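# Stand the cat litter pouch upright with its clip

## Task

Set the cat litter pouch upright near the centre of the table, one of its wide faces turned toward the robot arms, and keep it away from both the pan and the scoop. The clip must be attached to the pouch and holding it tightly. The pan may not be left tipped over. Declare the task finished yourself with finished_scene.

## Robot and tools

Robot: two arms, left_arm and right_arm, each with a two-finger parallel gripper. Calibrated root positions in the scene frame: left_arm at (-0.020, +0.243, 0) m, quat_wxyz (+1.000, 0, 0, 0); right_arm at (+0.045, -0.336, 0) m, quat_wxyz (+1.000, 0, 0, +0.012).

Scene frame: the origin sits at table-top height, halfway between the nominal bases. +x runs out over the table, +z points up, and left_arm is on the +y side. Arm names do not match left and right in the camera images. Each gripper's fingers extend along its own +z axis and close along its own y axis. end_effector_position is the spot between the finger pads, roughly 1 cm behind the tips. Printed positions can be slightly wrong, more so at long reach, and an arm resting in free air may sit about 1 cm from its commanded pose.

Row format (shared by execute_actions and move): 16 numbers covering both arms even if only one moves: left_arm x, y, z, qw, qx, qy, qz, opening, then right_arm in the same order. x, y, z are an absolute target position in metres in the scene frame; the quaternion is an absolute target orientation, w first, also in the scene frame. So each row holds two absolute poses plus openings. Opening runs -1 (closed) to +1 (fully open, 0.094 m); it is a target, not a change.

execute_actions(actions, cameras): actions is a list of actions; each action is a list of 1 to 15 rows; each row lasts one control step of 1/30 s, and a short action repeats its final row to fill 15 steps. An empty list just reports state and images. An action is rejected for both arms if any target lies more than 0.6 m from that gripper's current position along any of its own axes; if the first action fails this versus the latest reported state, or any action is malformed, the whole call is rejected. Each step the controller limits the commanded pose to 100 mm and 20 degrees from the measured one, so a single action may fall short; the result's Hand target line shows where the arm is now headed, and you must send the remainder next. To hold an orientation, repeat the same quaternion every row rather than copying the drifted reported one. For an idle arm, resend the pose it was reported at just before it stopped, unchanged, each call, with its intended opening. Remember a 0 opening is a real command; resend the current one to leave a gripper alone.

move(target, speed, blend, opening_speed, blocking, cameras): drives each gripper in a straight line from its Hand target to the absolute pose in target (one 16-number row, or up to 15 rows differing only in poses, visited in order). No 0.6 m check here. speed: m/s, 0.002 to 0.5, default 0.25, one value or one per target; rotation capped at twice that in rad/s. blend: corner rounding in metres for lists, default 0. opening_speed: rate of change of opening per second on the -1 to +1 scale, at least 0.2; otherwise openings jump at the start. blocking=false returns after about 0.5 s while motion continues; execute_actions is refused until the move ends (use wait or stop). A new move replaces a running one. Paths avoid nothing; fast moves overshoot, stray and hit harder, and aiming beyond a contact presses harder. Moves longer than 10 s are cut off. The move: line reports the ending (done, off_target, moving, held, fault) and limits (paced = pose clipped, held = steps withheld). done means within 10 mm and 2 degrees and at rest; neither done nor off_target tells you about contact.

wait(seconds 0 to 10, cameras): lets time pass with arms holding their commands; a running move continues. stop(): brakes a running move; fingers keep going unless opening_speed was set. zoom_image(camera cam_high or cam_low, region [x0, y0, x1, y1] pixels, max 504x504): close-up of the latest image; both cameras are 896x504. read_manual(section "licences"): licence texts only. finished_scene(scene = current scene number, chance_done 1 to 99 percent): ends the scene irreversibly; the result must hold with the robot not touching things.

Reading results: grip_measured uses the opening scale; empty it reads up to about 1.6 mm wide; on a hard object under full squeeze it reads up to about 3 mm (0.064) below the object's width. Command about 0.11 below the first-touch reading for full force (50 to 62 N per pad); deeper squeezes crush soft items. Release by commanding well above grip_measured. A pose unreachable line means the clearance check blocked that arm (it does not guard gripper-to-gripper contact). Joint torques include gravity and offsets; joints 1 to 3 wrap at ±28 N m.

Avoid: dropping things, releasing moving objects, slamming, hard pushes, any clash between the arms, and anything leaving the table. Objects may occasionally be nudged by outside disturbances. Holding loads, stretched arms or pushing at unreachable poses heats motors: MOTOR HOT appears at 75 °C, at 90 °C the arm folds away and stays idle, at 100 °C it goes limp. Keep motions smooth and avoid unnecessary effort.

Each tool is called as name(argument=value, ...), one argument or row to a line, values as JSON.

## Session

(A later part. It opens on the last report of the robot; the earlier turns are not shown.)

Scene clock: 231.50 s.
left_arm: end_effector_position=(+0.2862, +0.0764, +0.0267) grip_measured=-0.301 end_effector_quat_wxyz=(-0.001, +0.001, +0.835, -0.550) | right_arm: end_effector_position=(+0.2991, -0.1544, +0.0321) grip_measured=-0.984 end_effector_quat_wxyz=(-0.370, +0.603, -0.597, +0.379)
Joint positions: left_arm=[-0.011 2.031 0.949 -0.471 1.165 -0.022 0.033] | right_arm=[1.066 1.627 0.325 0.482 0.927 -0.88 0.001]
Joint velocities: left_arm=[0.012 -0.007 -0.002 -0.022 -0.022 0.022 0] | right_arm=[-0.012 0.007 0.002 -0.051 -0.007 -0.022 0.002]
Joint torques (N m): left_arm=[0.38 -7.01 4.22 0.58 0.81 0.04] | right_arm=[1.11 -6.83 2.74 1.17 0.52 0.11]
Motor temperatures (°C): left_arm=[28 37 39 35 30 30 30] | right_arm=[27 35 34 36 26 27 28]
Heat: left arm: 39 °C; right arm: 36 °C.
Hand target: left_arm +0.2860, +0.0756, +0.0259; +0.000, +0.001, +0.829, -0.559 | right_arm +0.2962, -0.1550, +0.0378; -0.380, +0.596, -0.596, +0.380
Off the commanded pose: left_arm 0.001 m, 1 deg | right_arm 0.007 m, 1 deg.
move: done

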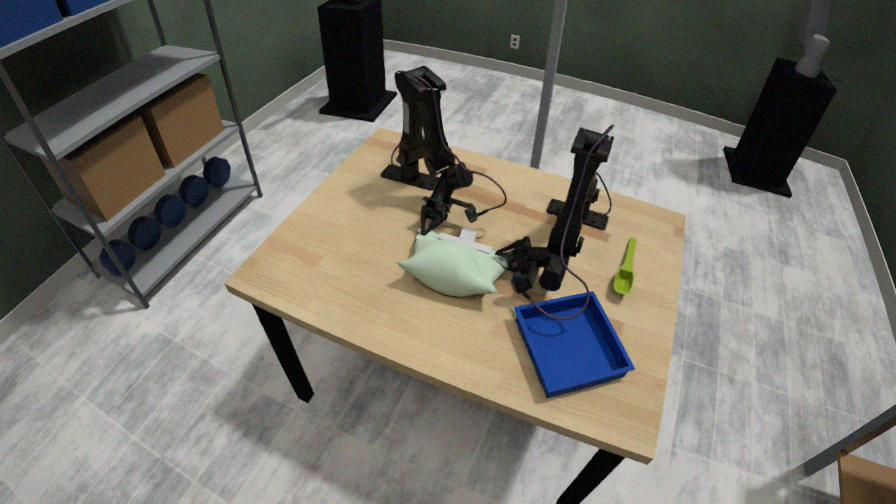

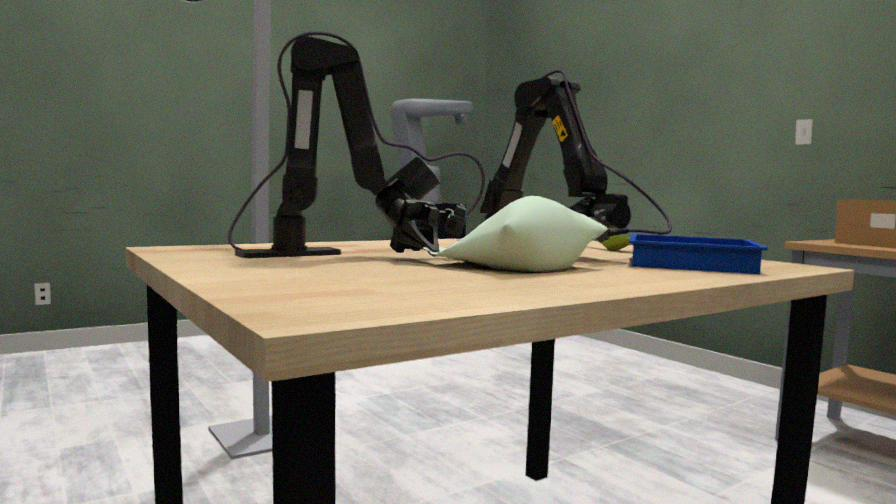

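move(
  target=[0.286, 0.0745, 0.028, 0, 0, 0.82904, -0.55919, -1, 0.296, -0.155, 0.038, 0.37993, -0.59638, 0.59638, -0.37993, -1],
  speed=0.03,
  opening_speed=0.4,
)

zoom_image(
  camera="cam_high",
  region=[470, 220, 550, 280],
)

zoom_image(
  camera="cam_high",
  region=[390, 210, 540, 320],
)

Scene clock: 235.87 s.
left_arm: end_effector_position=(+0.2863, +0.0764, +0.0266) grip_measured=-0.983 end_effector_quat_wxyz=(-0.004, -0.004, +0.835, -0.550) | right_arm: end_effector_position=(+0.2991, -0.1546, +0.0321) grip_measured=-0.984 end_effector_quat_wxyz=(-0.369, +0.603, -0.597, +0.380)
Joint positions: left_arm=[-0.011 2.031 0.949 -0.47 1.165 -0.033 0.001] | right_arm=[1.066 1.627 0.325 0.481 0.928 -0.88 0.001]
Joint velocities: left_arm=[-0.012 -0.002 0.007 -0.037 -0.022 -0.022 0] | right_arm=[-0.012 0.007 0.002 -0.051 -0.007 -0.007 -0.001]
Joint torques (N m): left_arm=[-0.12 -7.46 3.81 0.65 0.83 0.07] | right_arm=[1.24 -6.52 2.67 1.23 0.51 0.05]
Motor temperatures (°C): left_arm=[28 37 39 35 30 30 30] | right_arm=[27 35 33 36 26 27 28]
Heat: left arm: 39 °C; right arm: 36 °C.
Hand target: left_arm +0.2860, +0.0746, +0.0280; +0.000, +0.000, +0.829, -0.559 | right_arm +0.2962, -0.1549, +0.0378; -0.380, +0.596, -0.596, +0.380
Off the commanded pose: left_arm 0.002 m, 1 deg | right_arm 0.007 m, 1 deg.
move: done

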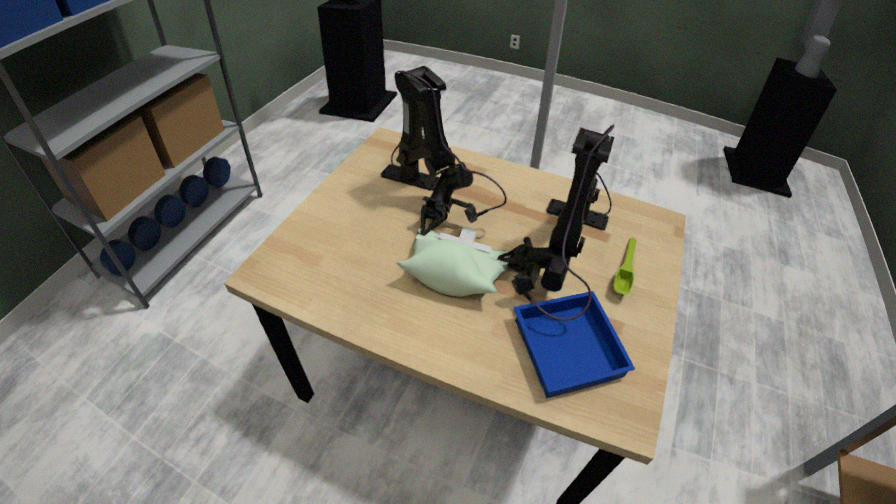

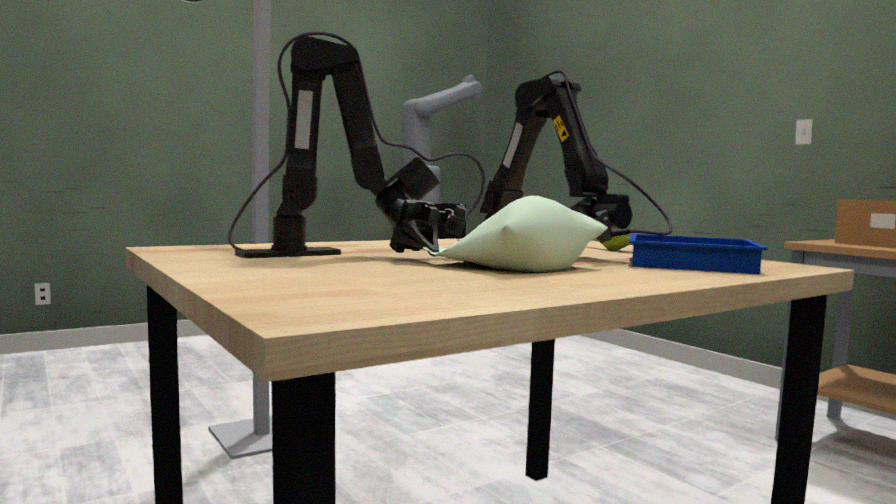

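Scaled by 6.300.

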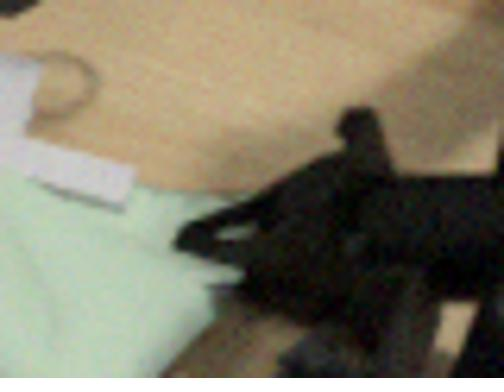

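Scaled by 3.360.

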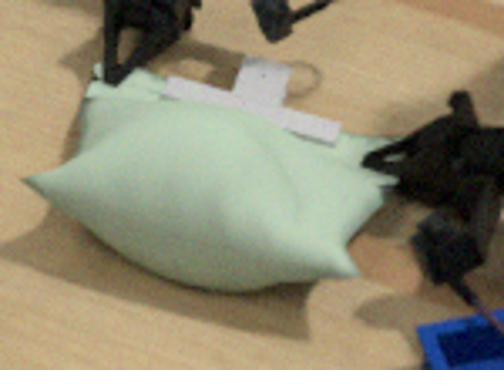

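move(
  target=[0.288, 0.0755, 0.090, -0.09960, -0.14224, 0.80671, -0.56487, -1, 0.300, -0.155, 0.095, 0.32102, -0.63004, 0.63004, -0.32102, -1],
  speed=0.04,
)

zoom_image(
  camera="cam_high",
  region=[390, 210, 540, 320],
)

zoom_image(
  camera="cam_low",
  region=[400, 170, 680, 285],
)

Scene clock: 241.60 s.
left_arm: end_effector_position=(+0.2781, +0.0746, +0.0693) grip_measured=-0.984 end_effector_quat_wxyz=(-0.125, -0.156, +0.812, -0.548) | right_arm: end_effector_position=(+0.2925, -0.1594, +0.0754) grip_measured=-0.984 end_effector_quat_wxyz=(-0.296, +0.652, -0.620, +0.319)
Joint positions: left_arm=[-0.011 1.933 1.002 -0.7 1.193 -0.349 0.001] | right_arm=[0.998 1.316 0.539 -0.22 0.74 -0.827 0.001]
Joint velocities: left_arm=[0.002 0.012 -0.022 0.022 -0.095 -0.051 -0.001] | right_arm=[-0.012 -0.002 -0.002 -0.037 0.037 -0.022 -0.001]
Joint torques (N m): left_arm=[0.87 -10.5 7.21 0.3 0.88 0] | right_arm=[-0.91 -6.23 8.62 0.95 0.5 0.17]
Motor temperatures (°C): left_arm=[28 38 38 35 30 30 30] | right_arm=[27 35 34 36 27 27 29]
Heat: left arm: 38 °C; right arm: 36 °C.
Hand target: left_arm +0.2883, +0.0756, +0.0898; -0.100, -0.142, +0.807, -0.565 | right_arm +0.2998, -0.1557, +0.0957; -0.321, +0.629, -0.631, +0.321
Off the commanded pose: left_arm 0.023 m, 4 deg | right_arm 0.021 m, 4 deg.
move: off_target (left_arm, right_arm)

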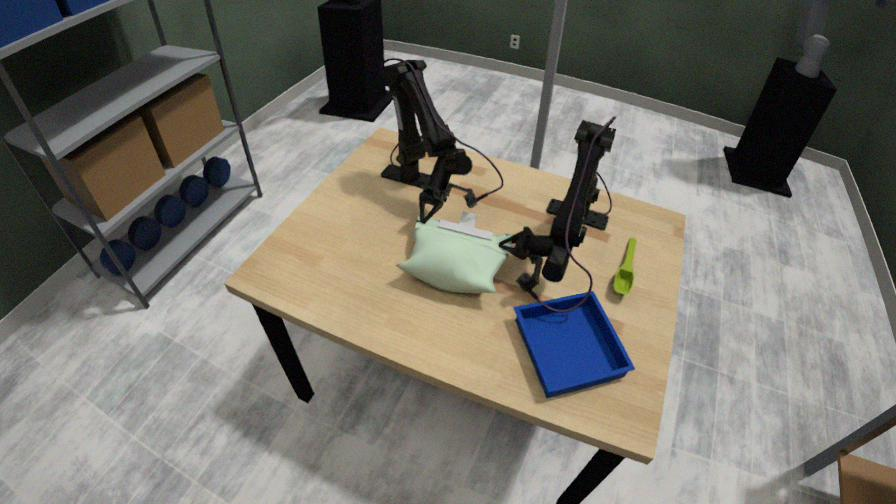

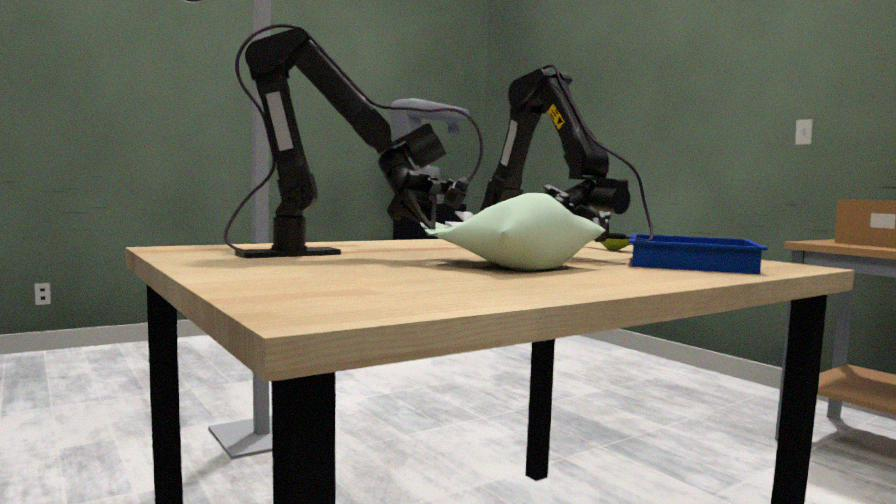

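Scaled by 3.360.

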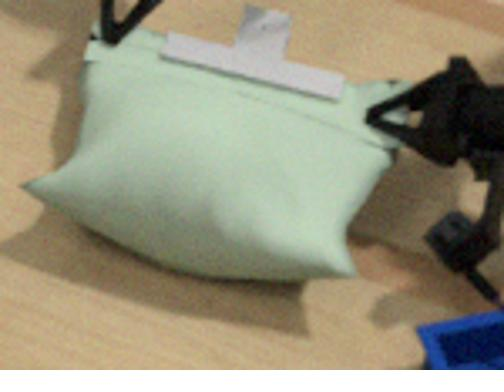

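Scaled by 1.800.

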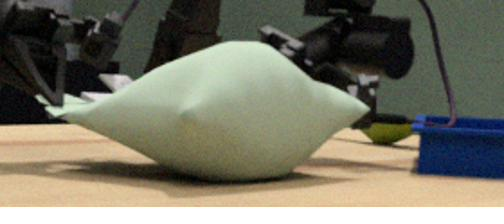

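move(
  target=[0.284, 0.0765, 0.140, -0.21057, -0.26952, 0.74049, -0.57853, -1, 0.300, -0.155, 0.145, 0.25341, -0.66014, 0.66014, -0.25341, -1],
  speed=0.04,
)

zoom_image(
  camera="cam_high",
  region=[390, 190, 540, 310],
)

zoom_image(
  camera="cam_low",
  region=[400, 160, 680, 285],
)

Scene clock: 249.03 s.
left_arm: end_effector_position=(+0.2768, +0.0742, +0.1192) grip_measured=-0.984 end_effector_quat_wxyz=(-0.233, -0.282, +0.744, -0.559) | right_arm: end_effector_position=(+0.2934, -0.1594, +0.1251) grip_measured=-0.985 end_effector_quat_wxyz=(-0.229, +0.677, -0.652, +0.254)
Joint positions: left_arm=[0.008 1.875 1.073 -0.914 1.298 -0.605 0.001] | right_arm=[0.903 1.288 0.86 -0.693 0.555 -0.811 0.001]
Joint velocities: left_arm=[0.007 -0.002 0.007 -0.051 0.022 -0.051 0] | right_arm=[0.007 -0.012 -0.002 0.007 -0.037 0.081 -0.001]
Joint torques (N m): left_arm=[0.92 -10.07 7.64 0.09 0.87 -0.01] | right_arm=[-0.57 -5.38 10.06 0.75 0.37 0.14]
Motor temperatures (°C): left_arm=[28 40 39 34 30 30 30] | right_arm=[27 36 36 35 27 27 29]
Heat: left arm: 40 °C; right arm: 36 °C.
Hand target: left_arm +0.2847, +0.0767, +0.1397; -0.211, -0.269, +0.740, -0.579 | right_arm +0.2998, -0.1558, +0.1453; -0.254, +0.660, -0.660, +0.254
Off the commanded pose: left_arm 0.022 m, 4 deg | right_arm 0.021 m, 3 deg.
move: off_target (left_arm, right_arm)

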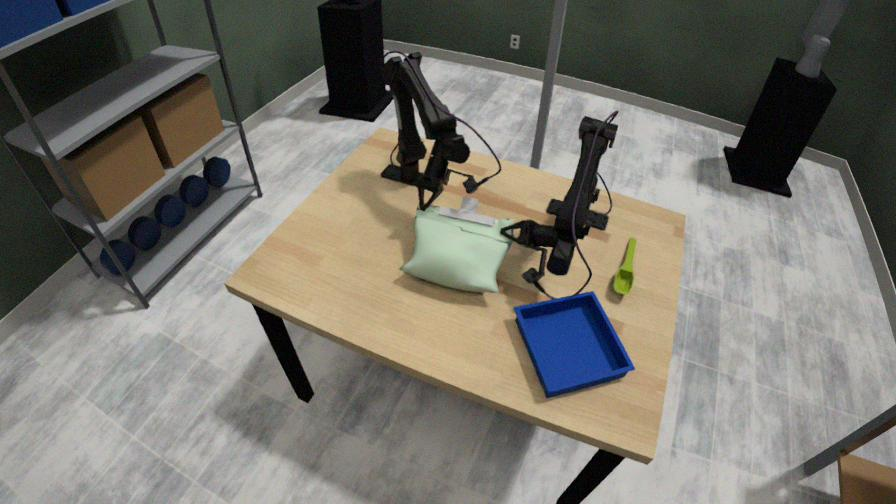

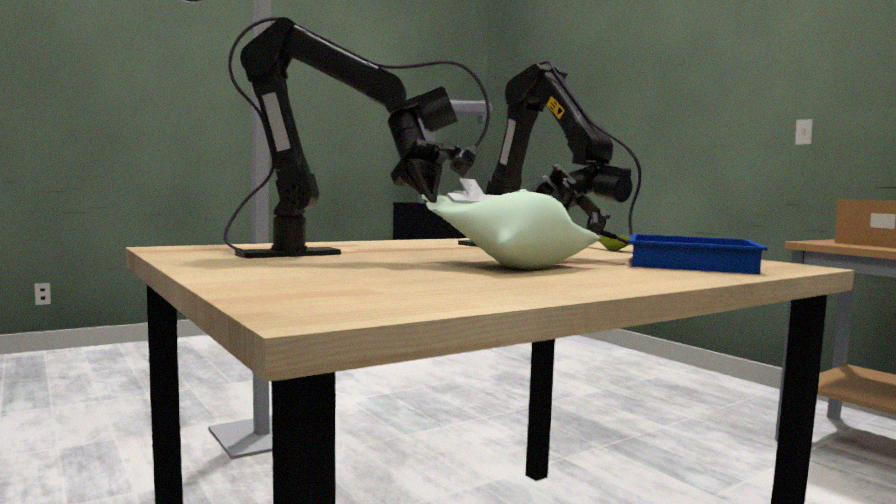

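Scaled by 3.360.

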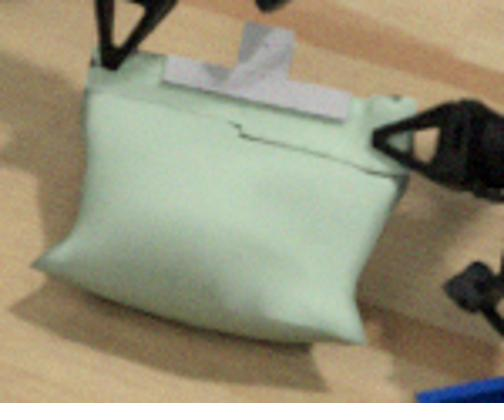

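Scaled by 1.800.

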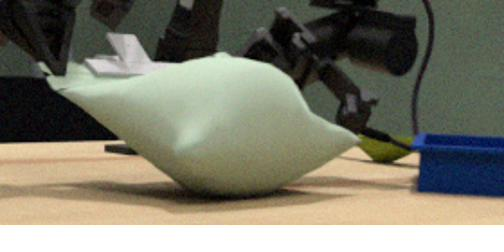

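move(
  target=[0.282, 0.0785, 0.190, -0.35250, -0.40551, 0.63652, -0.55332, -1, 0.300, -0.153, 0.195, 0.17106, -0.68611, 0.68611, -0.17106, -1],
  speed=0.04,
)

zoom_image(
  camera="cam_high",
  region=[390, 180, 540, 300],
)

zoom_image(
  camera="cam_low",
  region=[400, 140, 680, 285],
)

Scene clock: 255.30 s.
left_arm: end_effector_position=(+0.2783, +0.0768, +0.1668) grip_measured=-0.984 end_effector_quat_wxyz=(-0.365, -0.416, +0.642, -0.531) | right_arm: end_effector_position=(+0.2949, -0.1572, +0.1789) grip_measured=-0.985 end_effector_quat_wxyz=(-0.152, +0.692, -0.684, +0.174)
Joint positions: left_arm=[0.029 1.866 1.186 -1.207 1.391 -0.857 0.001] | right_arm=[0.795 1.411 1.273 -1.123 0.354 -0.819 0.001]
Joint velocities: left_arm=[0.002 0.002 0.002 -0.066 -0.051 0.051 0.001] | right_arm=[0.012 0.012 0.002 -0.051 0.051 0.022 0]
Joint torques (N m): left_arm=[0.64 -10.47 7.76 -0.25 0.99 0.03] | right_arm=[-0.69 -5.2 10.28 0.56 0.12 -0.01]
Motor temperatures (°C): left_arm=[28 41 39 34 30 30 30] | right_arm=[27 35 38 34 26 27 29]
Heat: left arm: 41 °C; right arm: 38 °C.
Hand target: left_arm +0.2829, +0.0787, +0.1894; -0.353, -0.405, +0.636, -0.553 | right_arm +0.3000, -0.1537, +0.1949; -0.172, +0.685, -0.686, +0.172
Off the commanded pose: left_arm 0.024 m, 3 deg | right_arm 0.017 m, 2 deg.
move: off_target (left_arm, right_arm)

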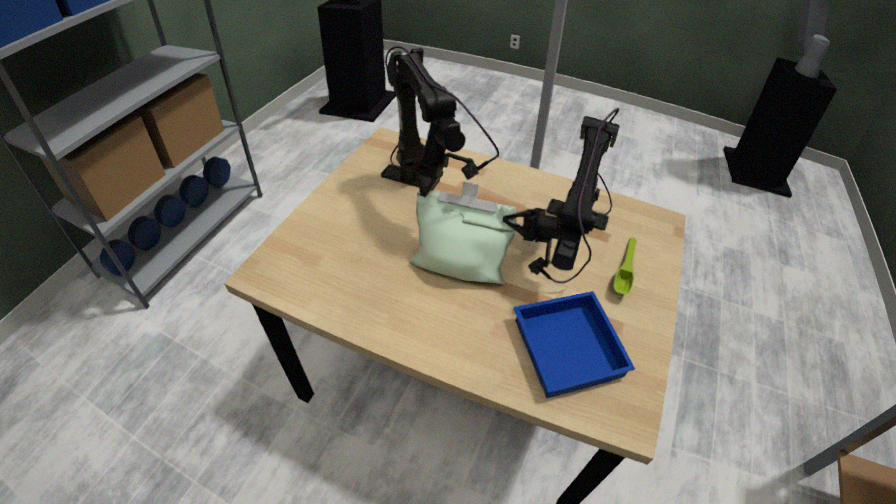

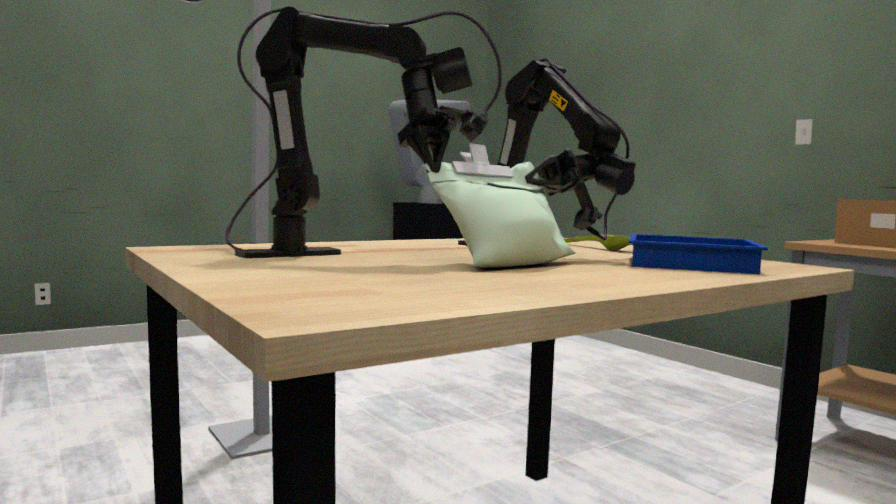

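Scaled by 3.360.

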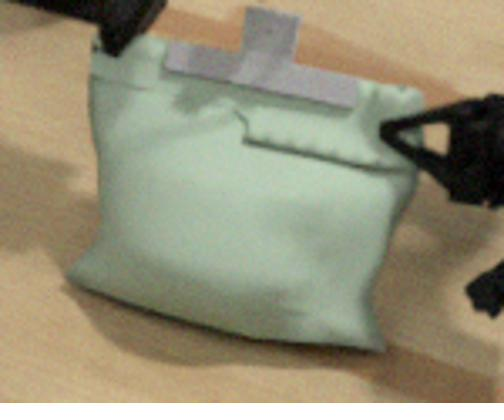

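Scaled by 1.800.

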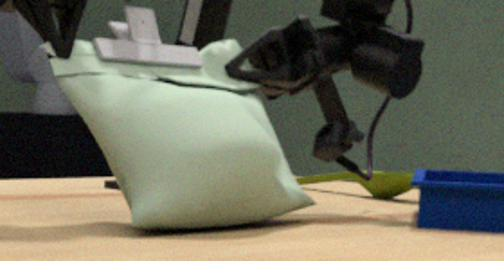

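move(
  target=[0.278, 0.083, 0.238, -0.48225, -0.51714, 0.51714, -0.48225, -1, 0.298, -0.150, 0.237, 0.08617, -0.70184, 0.70184, -0.08617, -1],
  speed=0.04,
)

zoom_image(
  camera="cam_high",
  region=[390, 170, 540, 290],
)

zoom_image(
  camera="cam_low",
  region=[400, 120, 680, 285],
)

Scene clock: 261.50 s.
left_arm: end_effector_position=(+0.2734, +0.0821, +0.2074) grip_measured=-0.984 end_effector_quat_wxyz=(+0.483, +0.534, -0.527, +0.451) | right_arm: end_effector_position=(+0.2904, -0.1539, +0.2191) grip_measured=-0.985 end_effector_quat_wxyz=(-0.056, +0.706, -0.701, +0.084)
Joint positions: left_arm=[0.051 1.866 1.297 -1.553 1.421 -1.054 0.001] | right_arm=[0.705 1.63 1.717 -1.536 0.161 -0.859 0.001]
Joint velocities: left_arm=[-0.002 -0.007 -0.007 -0.066 -0.037 0.007 0.001] | right_arm=[0.007 -0.007 -0.007 -0.037 -0.007 -0.022 0]
Joint torques (N m): left_arm=[0.64 -10.82 8.4 -0.69 1.27 -0.11] | right_arm=[-0.77 -6.9 10.13 0.37 0.08 -0.07]
Motor temperatures (°C): left_arm=[28 42 40 34 30 30 30] | right_arm=[27 36 39 34 26 27 29]
Heat: left arm: 42 °C; right arm: 39 °C.
Hand target: left_arm +0.2784, +0.0834, +0.2370; +0.475, +0.523, -0.516, +0.485 | right_arm +0.2977, -0.1509, +0.2366; -0.087, +0.701, -0.703, +0.087
Off the commanded pose: left_arm 0.031 m, 4 deg | right_arm 0.020 m, 4 deg.
joint sent to its limit (left arm) — joint 4 (wrist pitch), lower limit. The joint targets still meet the commanded pose.
move: off_target (left_arm, right_arm)

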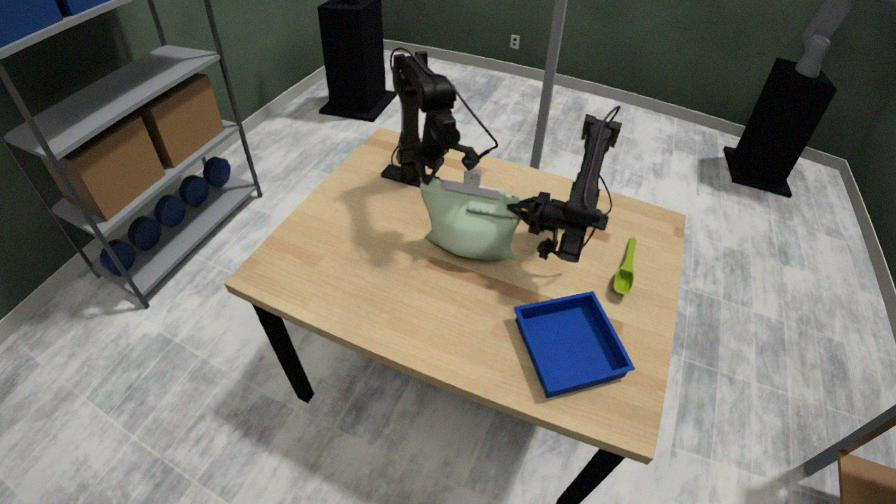

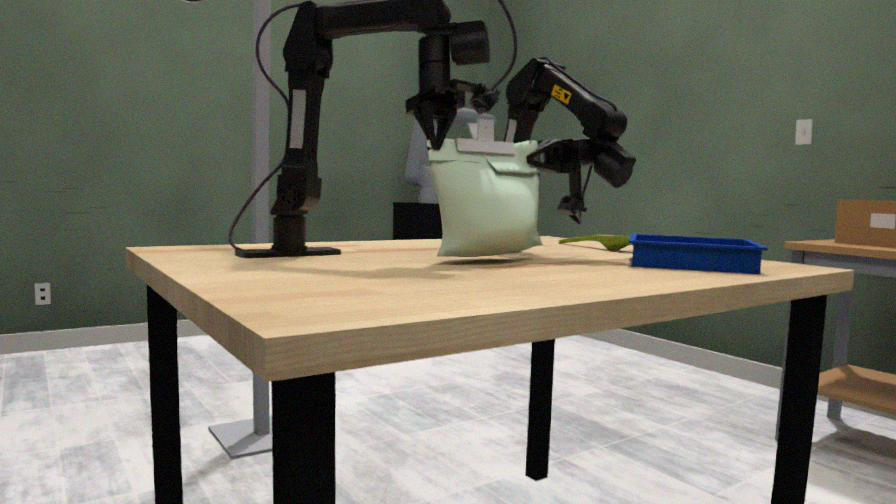

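Scaled by 3.360.

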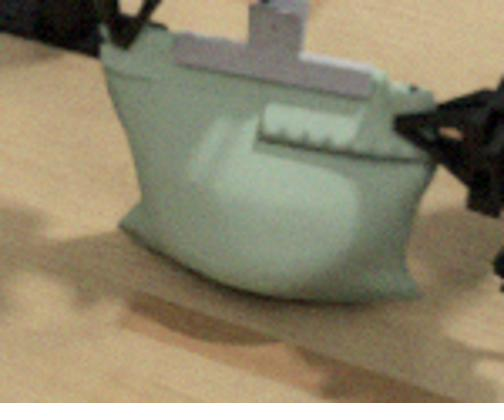

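Scaled by 1.800.

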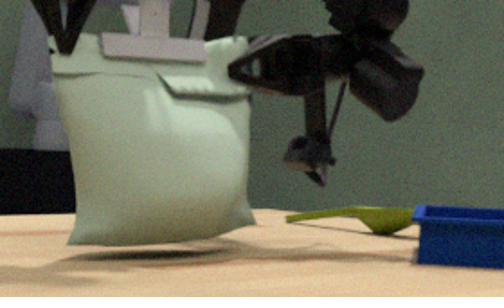

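move(
  target=[
    [0.262, 0.090, 0.252, -0.44500, -0.55000, 0.50000, -0.49700, -1, 0.294, -0.146, 0.247, 0.08617, -0.70184, 0.70184, -0.08617, -1],
    [0.256, 0.118, 0.252, -0.41731, -0.58235, 0.48006, -0.50623, -1, 0.287, -0.117, 0.247, 0.08617, -0.70184, 0.70184, -0.08617, -1],
  ],
  speed=0.04,
)

zoom_image(
  camera="cam_high",
  region=[390, 150, 560, 290],
)

zoom_image(
  camera="cam_low",
  region=[400, 100, 680, 285],
)

Scene clock: 265.83 s.
left_arm: end_effector_position=(+0.2593, +0.1177, +0.2342) grip_measured=-0.984 end_effector_quat_wxyz=(+0.422, +0.593, -0.486, +0.485) | right_arm: end_effector_position=(+0.2813, -0.1190, +0.2292) grip_measured=-0.985 end_effector_quat_wxyz=(-0.076, +0.707, -0.699, +0.072)
Joint positions: left_arm=[0.187 1.549 1.119 -1.247 1.394 -1.493 0.001] | right_arm=[0.798 1.678 1.81 -1.553 0.149 -0.773 0.001]
Joint velocities: left_arm=[0.007 0.002 0.002 -0.022 0.051 -0.007 0] | right_arm=[-0.002 -0.017 0.012 0.037 0.037 0.022 0.001]
Joint torques (N m): left_arm=[0.69 -8.17 6.22 0.09 1.14 0.06] | right_arm=[0.79 -7.27 10.04 0.39 0.38 0.07]
Motor temperatures (°C): left_arm=[28 42 40 34 30 30 30] | right_arm=[27 36 39 33 26 27 29]
Heat: left arm: 42 °C; right arm: 39 °C.
Hand target: left_arm +0.2556, +0.1179, +0.2515; +0.421, +0.578, -0.481, +0.508 | right_arm +0.2864, -0.1174, +0.2465; -0.104, +0.702, -0.700, +0.085
Off the commanded pose: left_arm 0.018 m, 3 deg | right_arm 0.019 m, 2 deg.
joint sent to its limit (right arm) — joint 4 (wrist pitch), lower limit. The joint targets still meet the commanded pose.
move: off_target (left_arm, right_arm)

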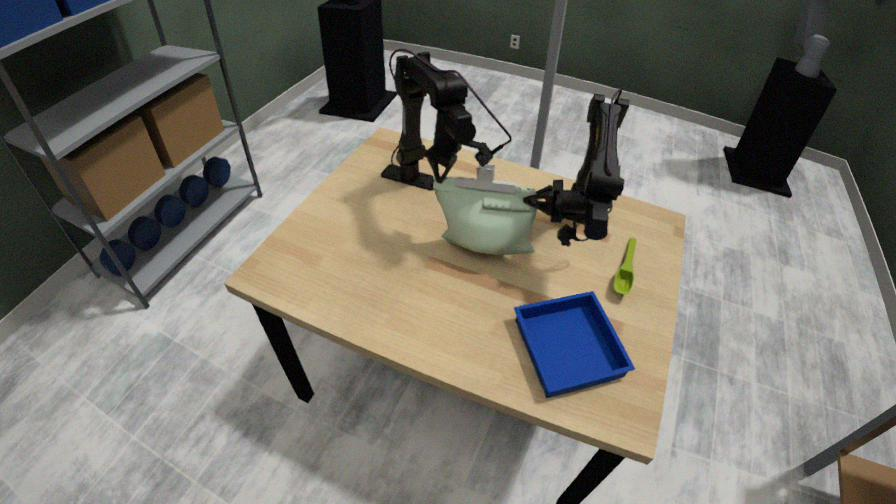

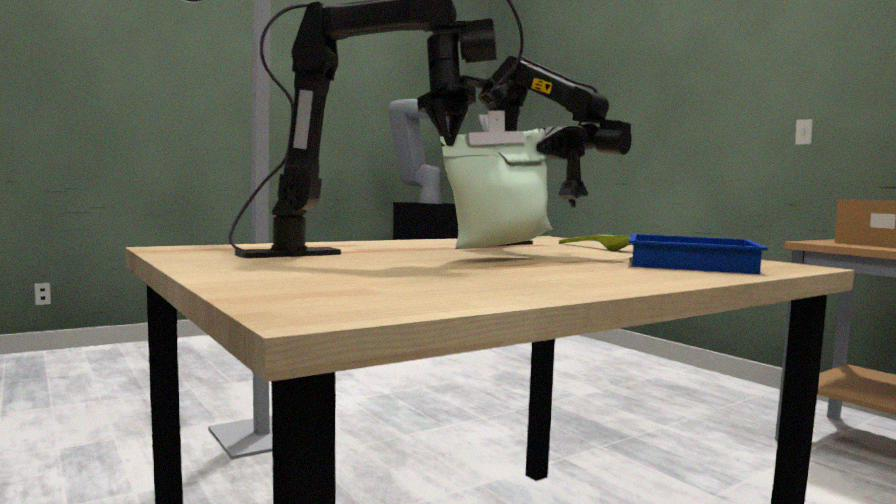

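Scaled by 2.965.

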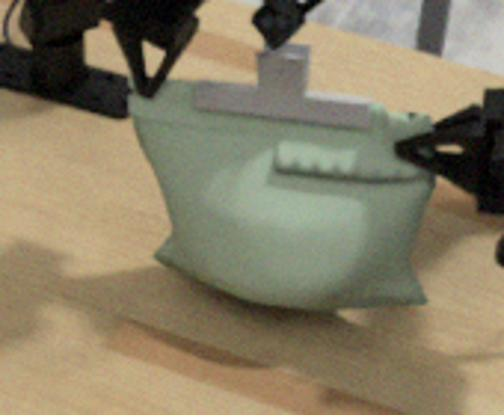

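Scaled by 1.800.

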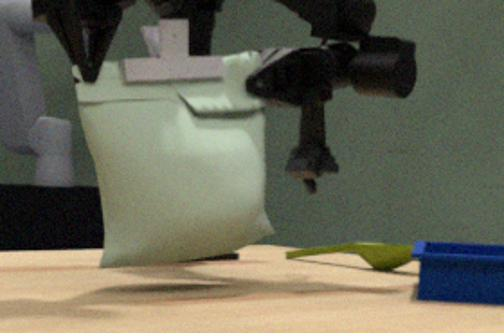

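move(
  target=[0.257, 0.118, 0.234, -0.41731, -0.58235, 0.48006, -0.50623, -1, 0.280, -0.117, 0.246, 0.08617, -0.70184, 0.70184, -0.08617, -1],
  speed=0.03,
)

zoom_image(
  camera="cam_high",
  region=[420, 160, 560, 270],
)

zoom_image(
  camera="cam_low",
  region=[420, 110, 600, 270],
)

Scene clock: 267.83 s.
left_arm: end_effector_position=(+0.2570, +0.1172, +0.2206) grip_measured=-0.984 end_effector_quat_wxyz=(+0.424, +0.596, -0.482, +0.482) | right_arm: end_effector_position=(+0.2773, -0.1173, +0.2292) grip_measured=-0.985 end_effector_quat_wxyz=(-0.074, +0.707, -0.699, +0.076)
Joint positions: left_arm=[0.187 1.549 1.064 -1.185 1.394 -1.511 0.001] | right_arm=[0.816 1.678 1.81 -1.561 0.158 -0.754 0.001]
Joint velocities: left_arm=[0.017 -0.002 0.012 0.007 0.007 -0.051 0.001] | right_arm=[0.022 -0.017 -0.017 0.022 0.007 0.022 -0.001]
Joint torques (N m): left_arm=[0.68 -7.61 6 0.44 1.06 -0.06] | right_arm=[0.65 -8.44 8.14 0.39 0.36 0.09]
Motor temperatures (°C): left_arm=[28 42 40 34 30 30 30] | right_arm=[27 36 39 33 26 27 29]
Heat: left arm: 42 °C; right arm: 39 °C.
Hand target: left_arm +0.2566, +0.1181, +0.2338; +0.419, +0.581, -0.482, +0.505 | right_arm +0.2795, -0.1174, +0.2455; -0.102, +0.702, -0.700, +0.085
Off the commanded pose: left_arm 0.013 m, 3 deg | right_arm 0.017 m, 2 deg.
joint sent to its limit (right arm) — joint 4 (wrist pitch), lower limit. The joint targets still meet the commanded pose.
move: off_target (left_arm, right_arm)

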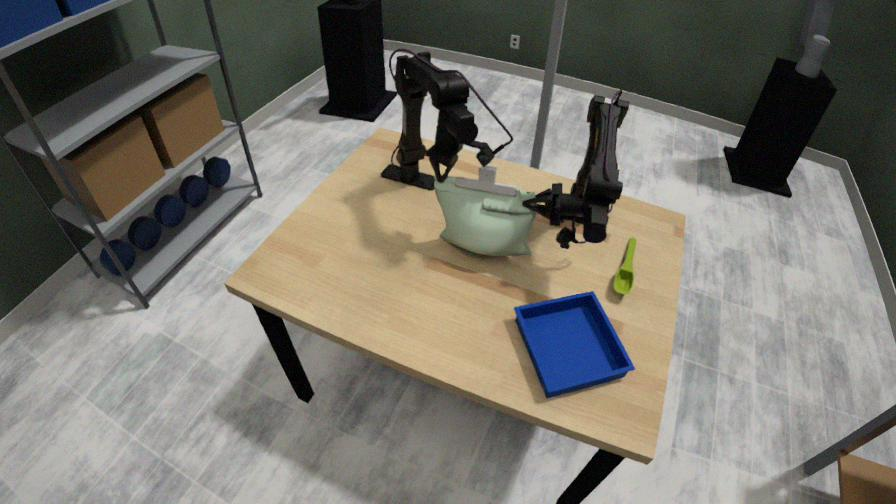

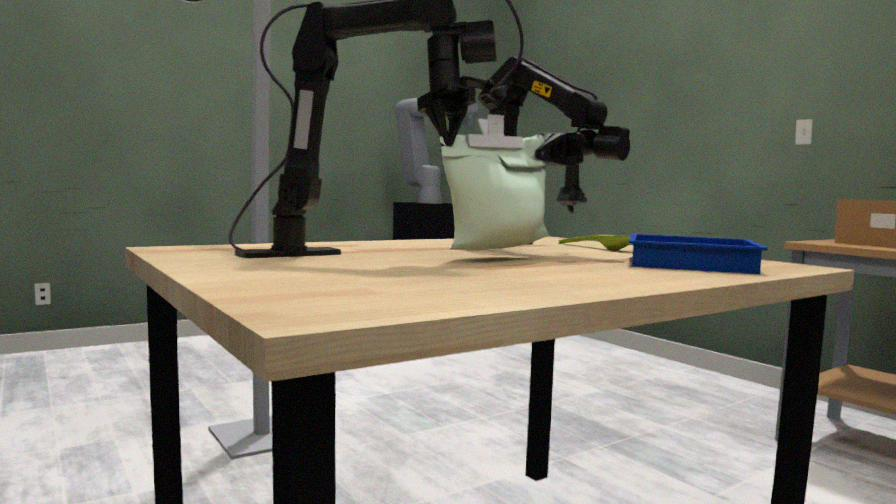

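Scaled by 3.600.

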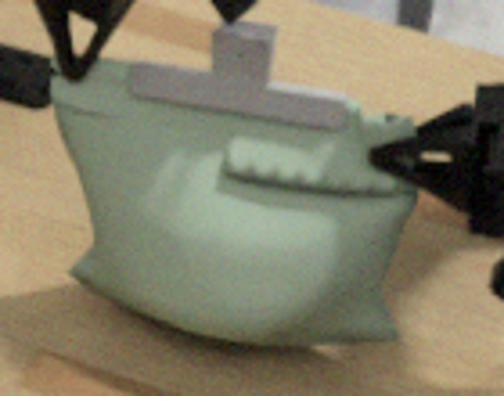

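Scaled by 2.800.

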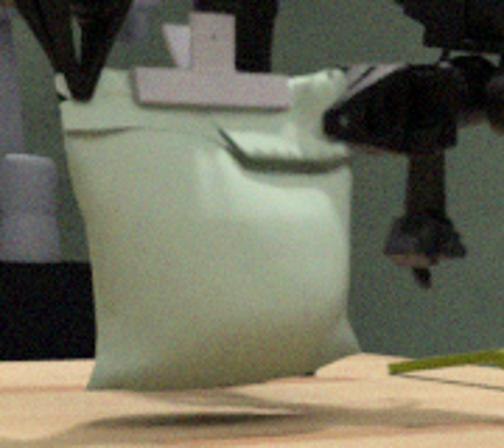

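move(
  target=[0.257, 0.118, 0.220, -0.41731, -0.58235, 0.48006, -0.50623, -1, 0.280, -0.117, 0.240, 0.08617, -0.70184, 0.70184, -0.08617, -1],
  speed=0.03,
)

zoom_image(
  camera="cam_high",
  region=[420, 160, 560, 270],
)

zoom_image(
  camera="cam_low",
  region=[420, 110, 600, 270],
)

Scene clock: 269.53 s.
left_arm: end_effector_position=(+0.2560, +0.1167, +0.2119) grip_measured=-0.984 end_effector_quat_wxyz=(+0.424, +0.591, -0.482, +0.489) | right_arm: end_effector_position=(+0.2773, -0.1174, +0.2292) grip_measured=-0.985 end_effector_quat_wxyz=(-0.074, +0.706, -0.700, +0.076)
Joint positions: left_arm=[0.187 1.549 1.02 -1.125 1.407 -1.518 0.001] | right_arm=[0.816 1.678 1.81 -1.561 0.158 -0.751 0.001]
Joint velocities: left_arm=[0.002 0.002 0.027 -0.007 0.037 -0.022 -0.002] | right_arm=[0.002 -0.007 -0.007 0.022 0.007 0.007 0.001]
Joint torques (N m): left_arm=[0.51 -6.6 5.85 0.47 0.87 -0.05] | right_arm=[0.61 -7.61 7.58 0.42 0.35 0.1]
Motor temperatures (°C): left_arm=[28 41 39 34 30 30 30] | right_arm=[27 37 39 33 26 27 29]
Heat: left arm: 41 °C; right arm: 39 °C.
Hand target: left_arm +0.2567, +0.1181, +0.2200; +0.419, +0.581, -0.481, +0.506 | right_arm +0.2798, -0.1172, +0.2398; -0.093, +0.702, -0.701, +0.086
Off the commanded pose: left_arm 0.008 m, 2 deg | right_arm 0.011 m, 2 deg.
joint read past its limit (right arm) — joint 4 (wrist pitch), lower limit.
joint sent to its limit (right arm) — joint 4 (wrist pitch), lower limit. The joint targets still meet the commanded pose.
move: off_target (right_arm)

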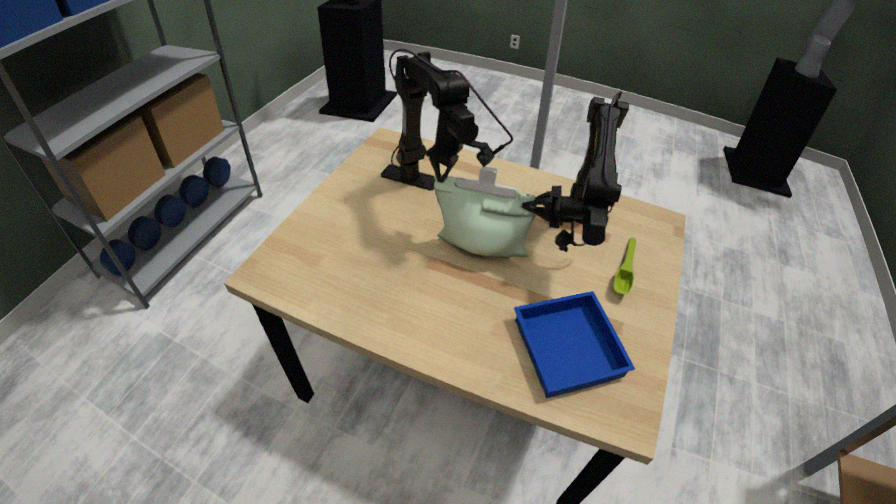

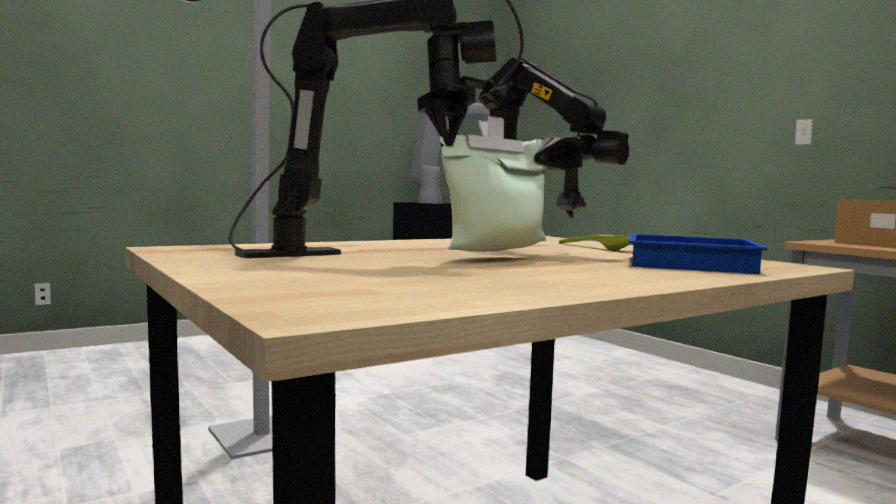

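Scaled by 3.600.

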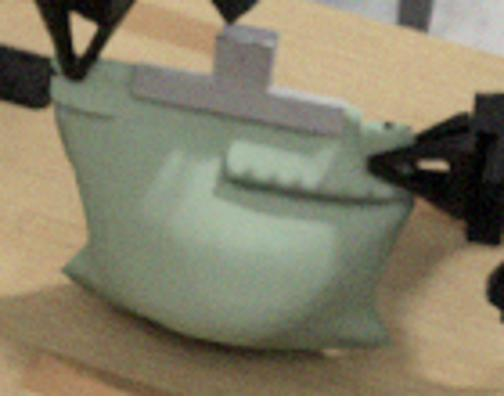

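Scaled by 2.800.

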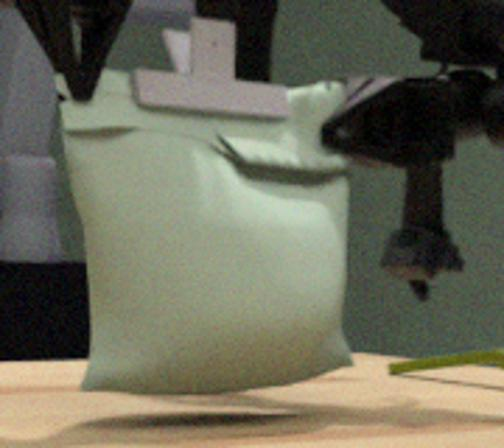

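move(
  target=[0.257, 0.118, 0.211, -0.41731, -0.58235, 0.48006, -0.50623, -1, 0.280, -0.117, 0.230, 0.11062, -0.69840, 0.69840, -0.11062, -1],
  speed=0.03,
)

zoom_image(
  camera="cam_high",
  region=[420, 160, 560, 270],
)

zoom_image(
  camera="cam_low",
  region=[420, 110, 600, 270],
)

Scene clock: 271.40 s.
left_arm: end_effector_position=(+0.2548, +0.1169, +0.2012) grip_measured=-0.984 end_effector_quat_wxyz=(+0.417, +0.593, -0.487, +0.487) | right_arm: end_effector_position=(+0.2774, -0.1156, +0.2107) grip_measured=-0.985 end_effector_quat_wxyz=(-0.069, +0.706, -0.698, +0.098)
Joint positions: left_arm=[0.187 1.549 0.988 -1.077 1.391 -1.523 0.001] | right_arm=[0.845 1.671 1.721 -1.497 0.205 -0.726 0.001]
Joint velocities: left_arm=[0.002 -0.002 -0.002 0.007 -0.022 0.022 -0.002] | right_arm=[0.012 -0.007 -0.007 -0.081 0.007 -0.051 0.001]
Joint torques (N m): left_arm=[0.84 -5.76 5.79 0.46 1.06 -0.02] | right_arm=[0.88 -11.15 6.11 0.57 0.46 0.04]
Motor temperatures (°C): left_arm=[28 41 39 34 30 30 30] | right_arm=[27 37 39 33 26 27 29]
Heat: left arm: 41 °C; right arm: 39 °C.
Hand target: left_arm +0.2567, +0.1182, +0.2109; +0.418, +0.581, -0.481, +0.506 | right_arm +0.2794, -0.1174, +0.2299; -0.110, +0.699, -0.699, +0.109
Off the commanded pose: left_arm 0.010 m, 3 deg | right_arm 0.020 m, 5 deg.
move: off_target (left_arm, right_arm)

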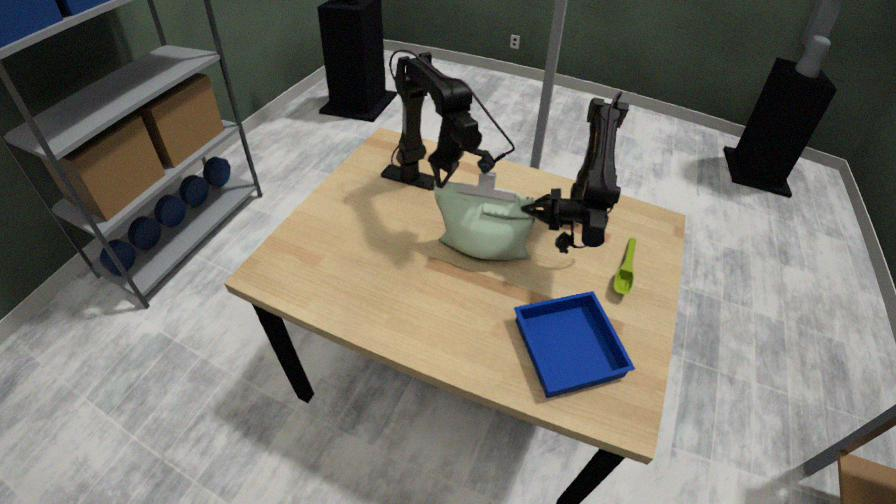

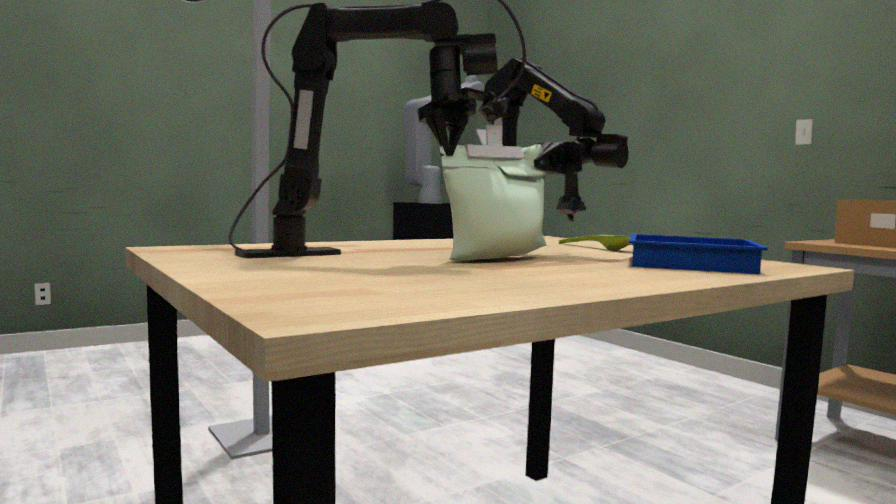

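Scaled by 3.600.

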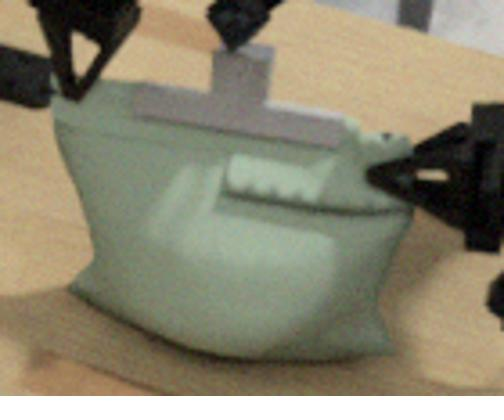

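Scaled by 2.800.

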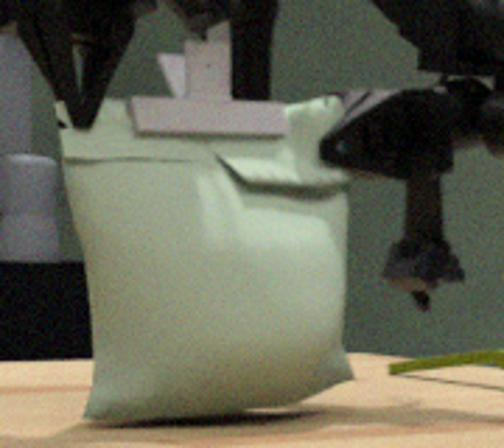

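execute_actions(
  actions=[],
)

Scene clock: 271.93 s.
left_arm: end_effector_position=(+0.2550, +0.1170, +0.2012) grip_measured=-0.984 end_effector_quat_wxyz=(+0.417, +0.593, -0.488, +0.487) | right_arm: end_effector_position=(+0.2779, -0.1155, +0.2108) grip_measured=-0.985 end_effector_quat_wxyz=(-0.070, +0.706, -0.698, +0.098)
Joint positions: left_arm=[0.187 1.549 0.988 -1.075 1.391 -1.523 0.001] | right_arm=[0.845 1.671 1.721 -1.495 0.207 -0.725 0.001]
Joint velocities: left_arm=[-0.017 0.007 -0.002 0.095 -0.037 0.007 0] | right_arm=[-0.027 0.002 0.012 -0.007 0.007 0.007 -0.001]
Joint torques (N m): left_arm=[0.62 -5.83 6.05 0.47 1.1 -0.05] | right_arm=[0.62 -11 5.78 0.56 0.46 0.1]
Motor temperatures (°C): left_arm=[28 41 39 34 30 30 30] | right_arm=[27 37 39 33 26 27 29]
Heat: left arm: 41 °C; right arm: 39 °C.
Hand target: left_arm +0.2568, +0.1182, +0.2109; +0.418, +0.581, -0.481, +0.506 | right_arm +0.2794, -0.1174, +0.2299; -0.110, +0.698, -0.699, +0.110
Tool commands: left_gripper/opening=-1.0 right_gripper/opening=-1.0
Off the commanded pose: left_arm 0.010 m, 3 deg | right_arm 0.019 m, 5 deg.

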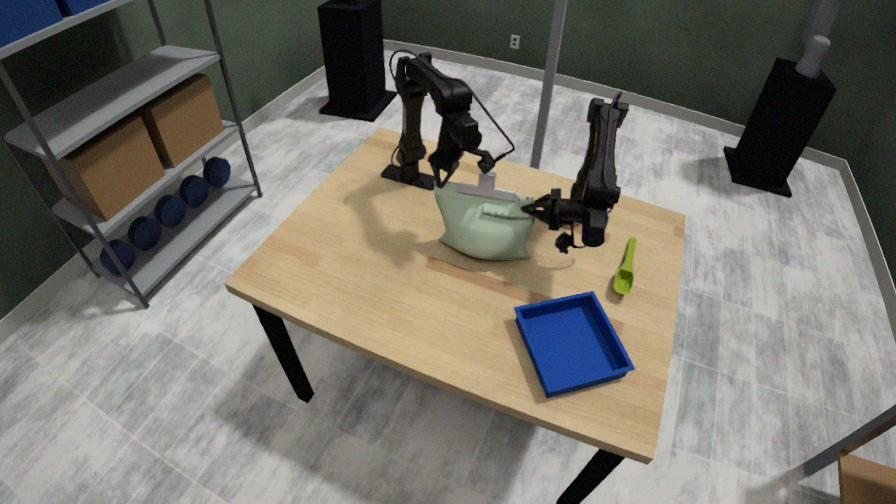

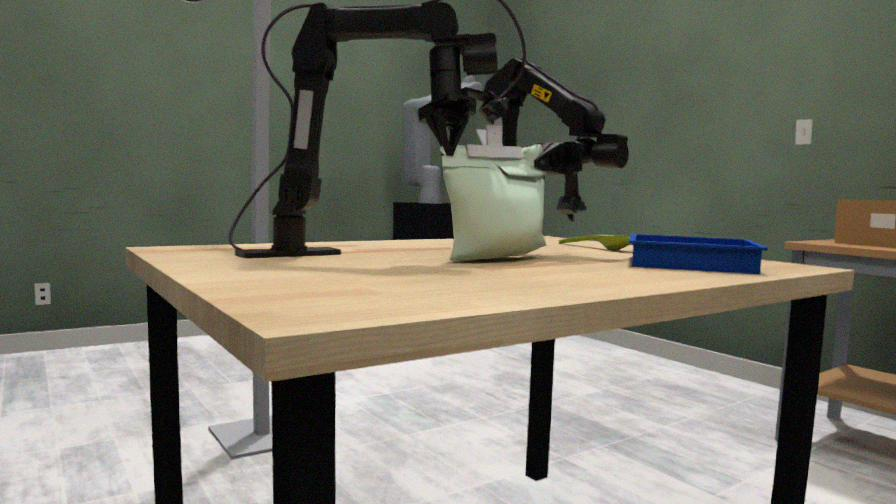

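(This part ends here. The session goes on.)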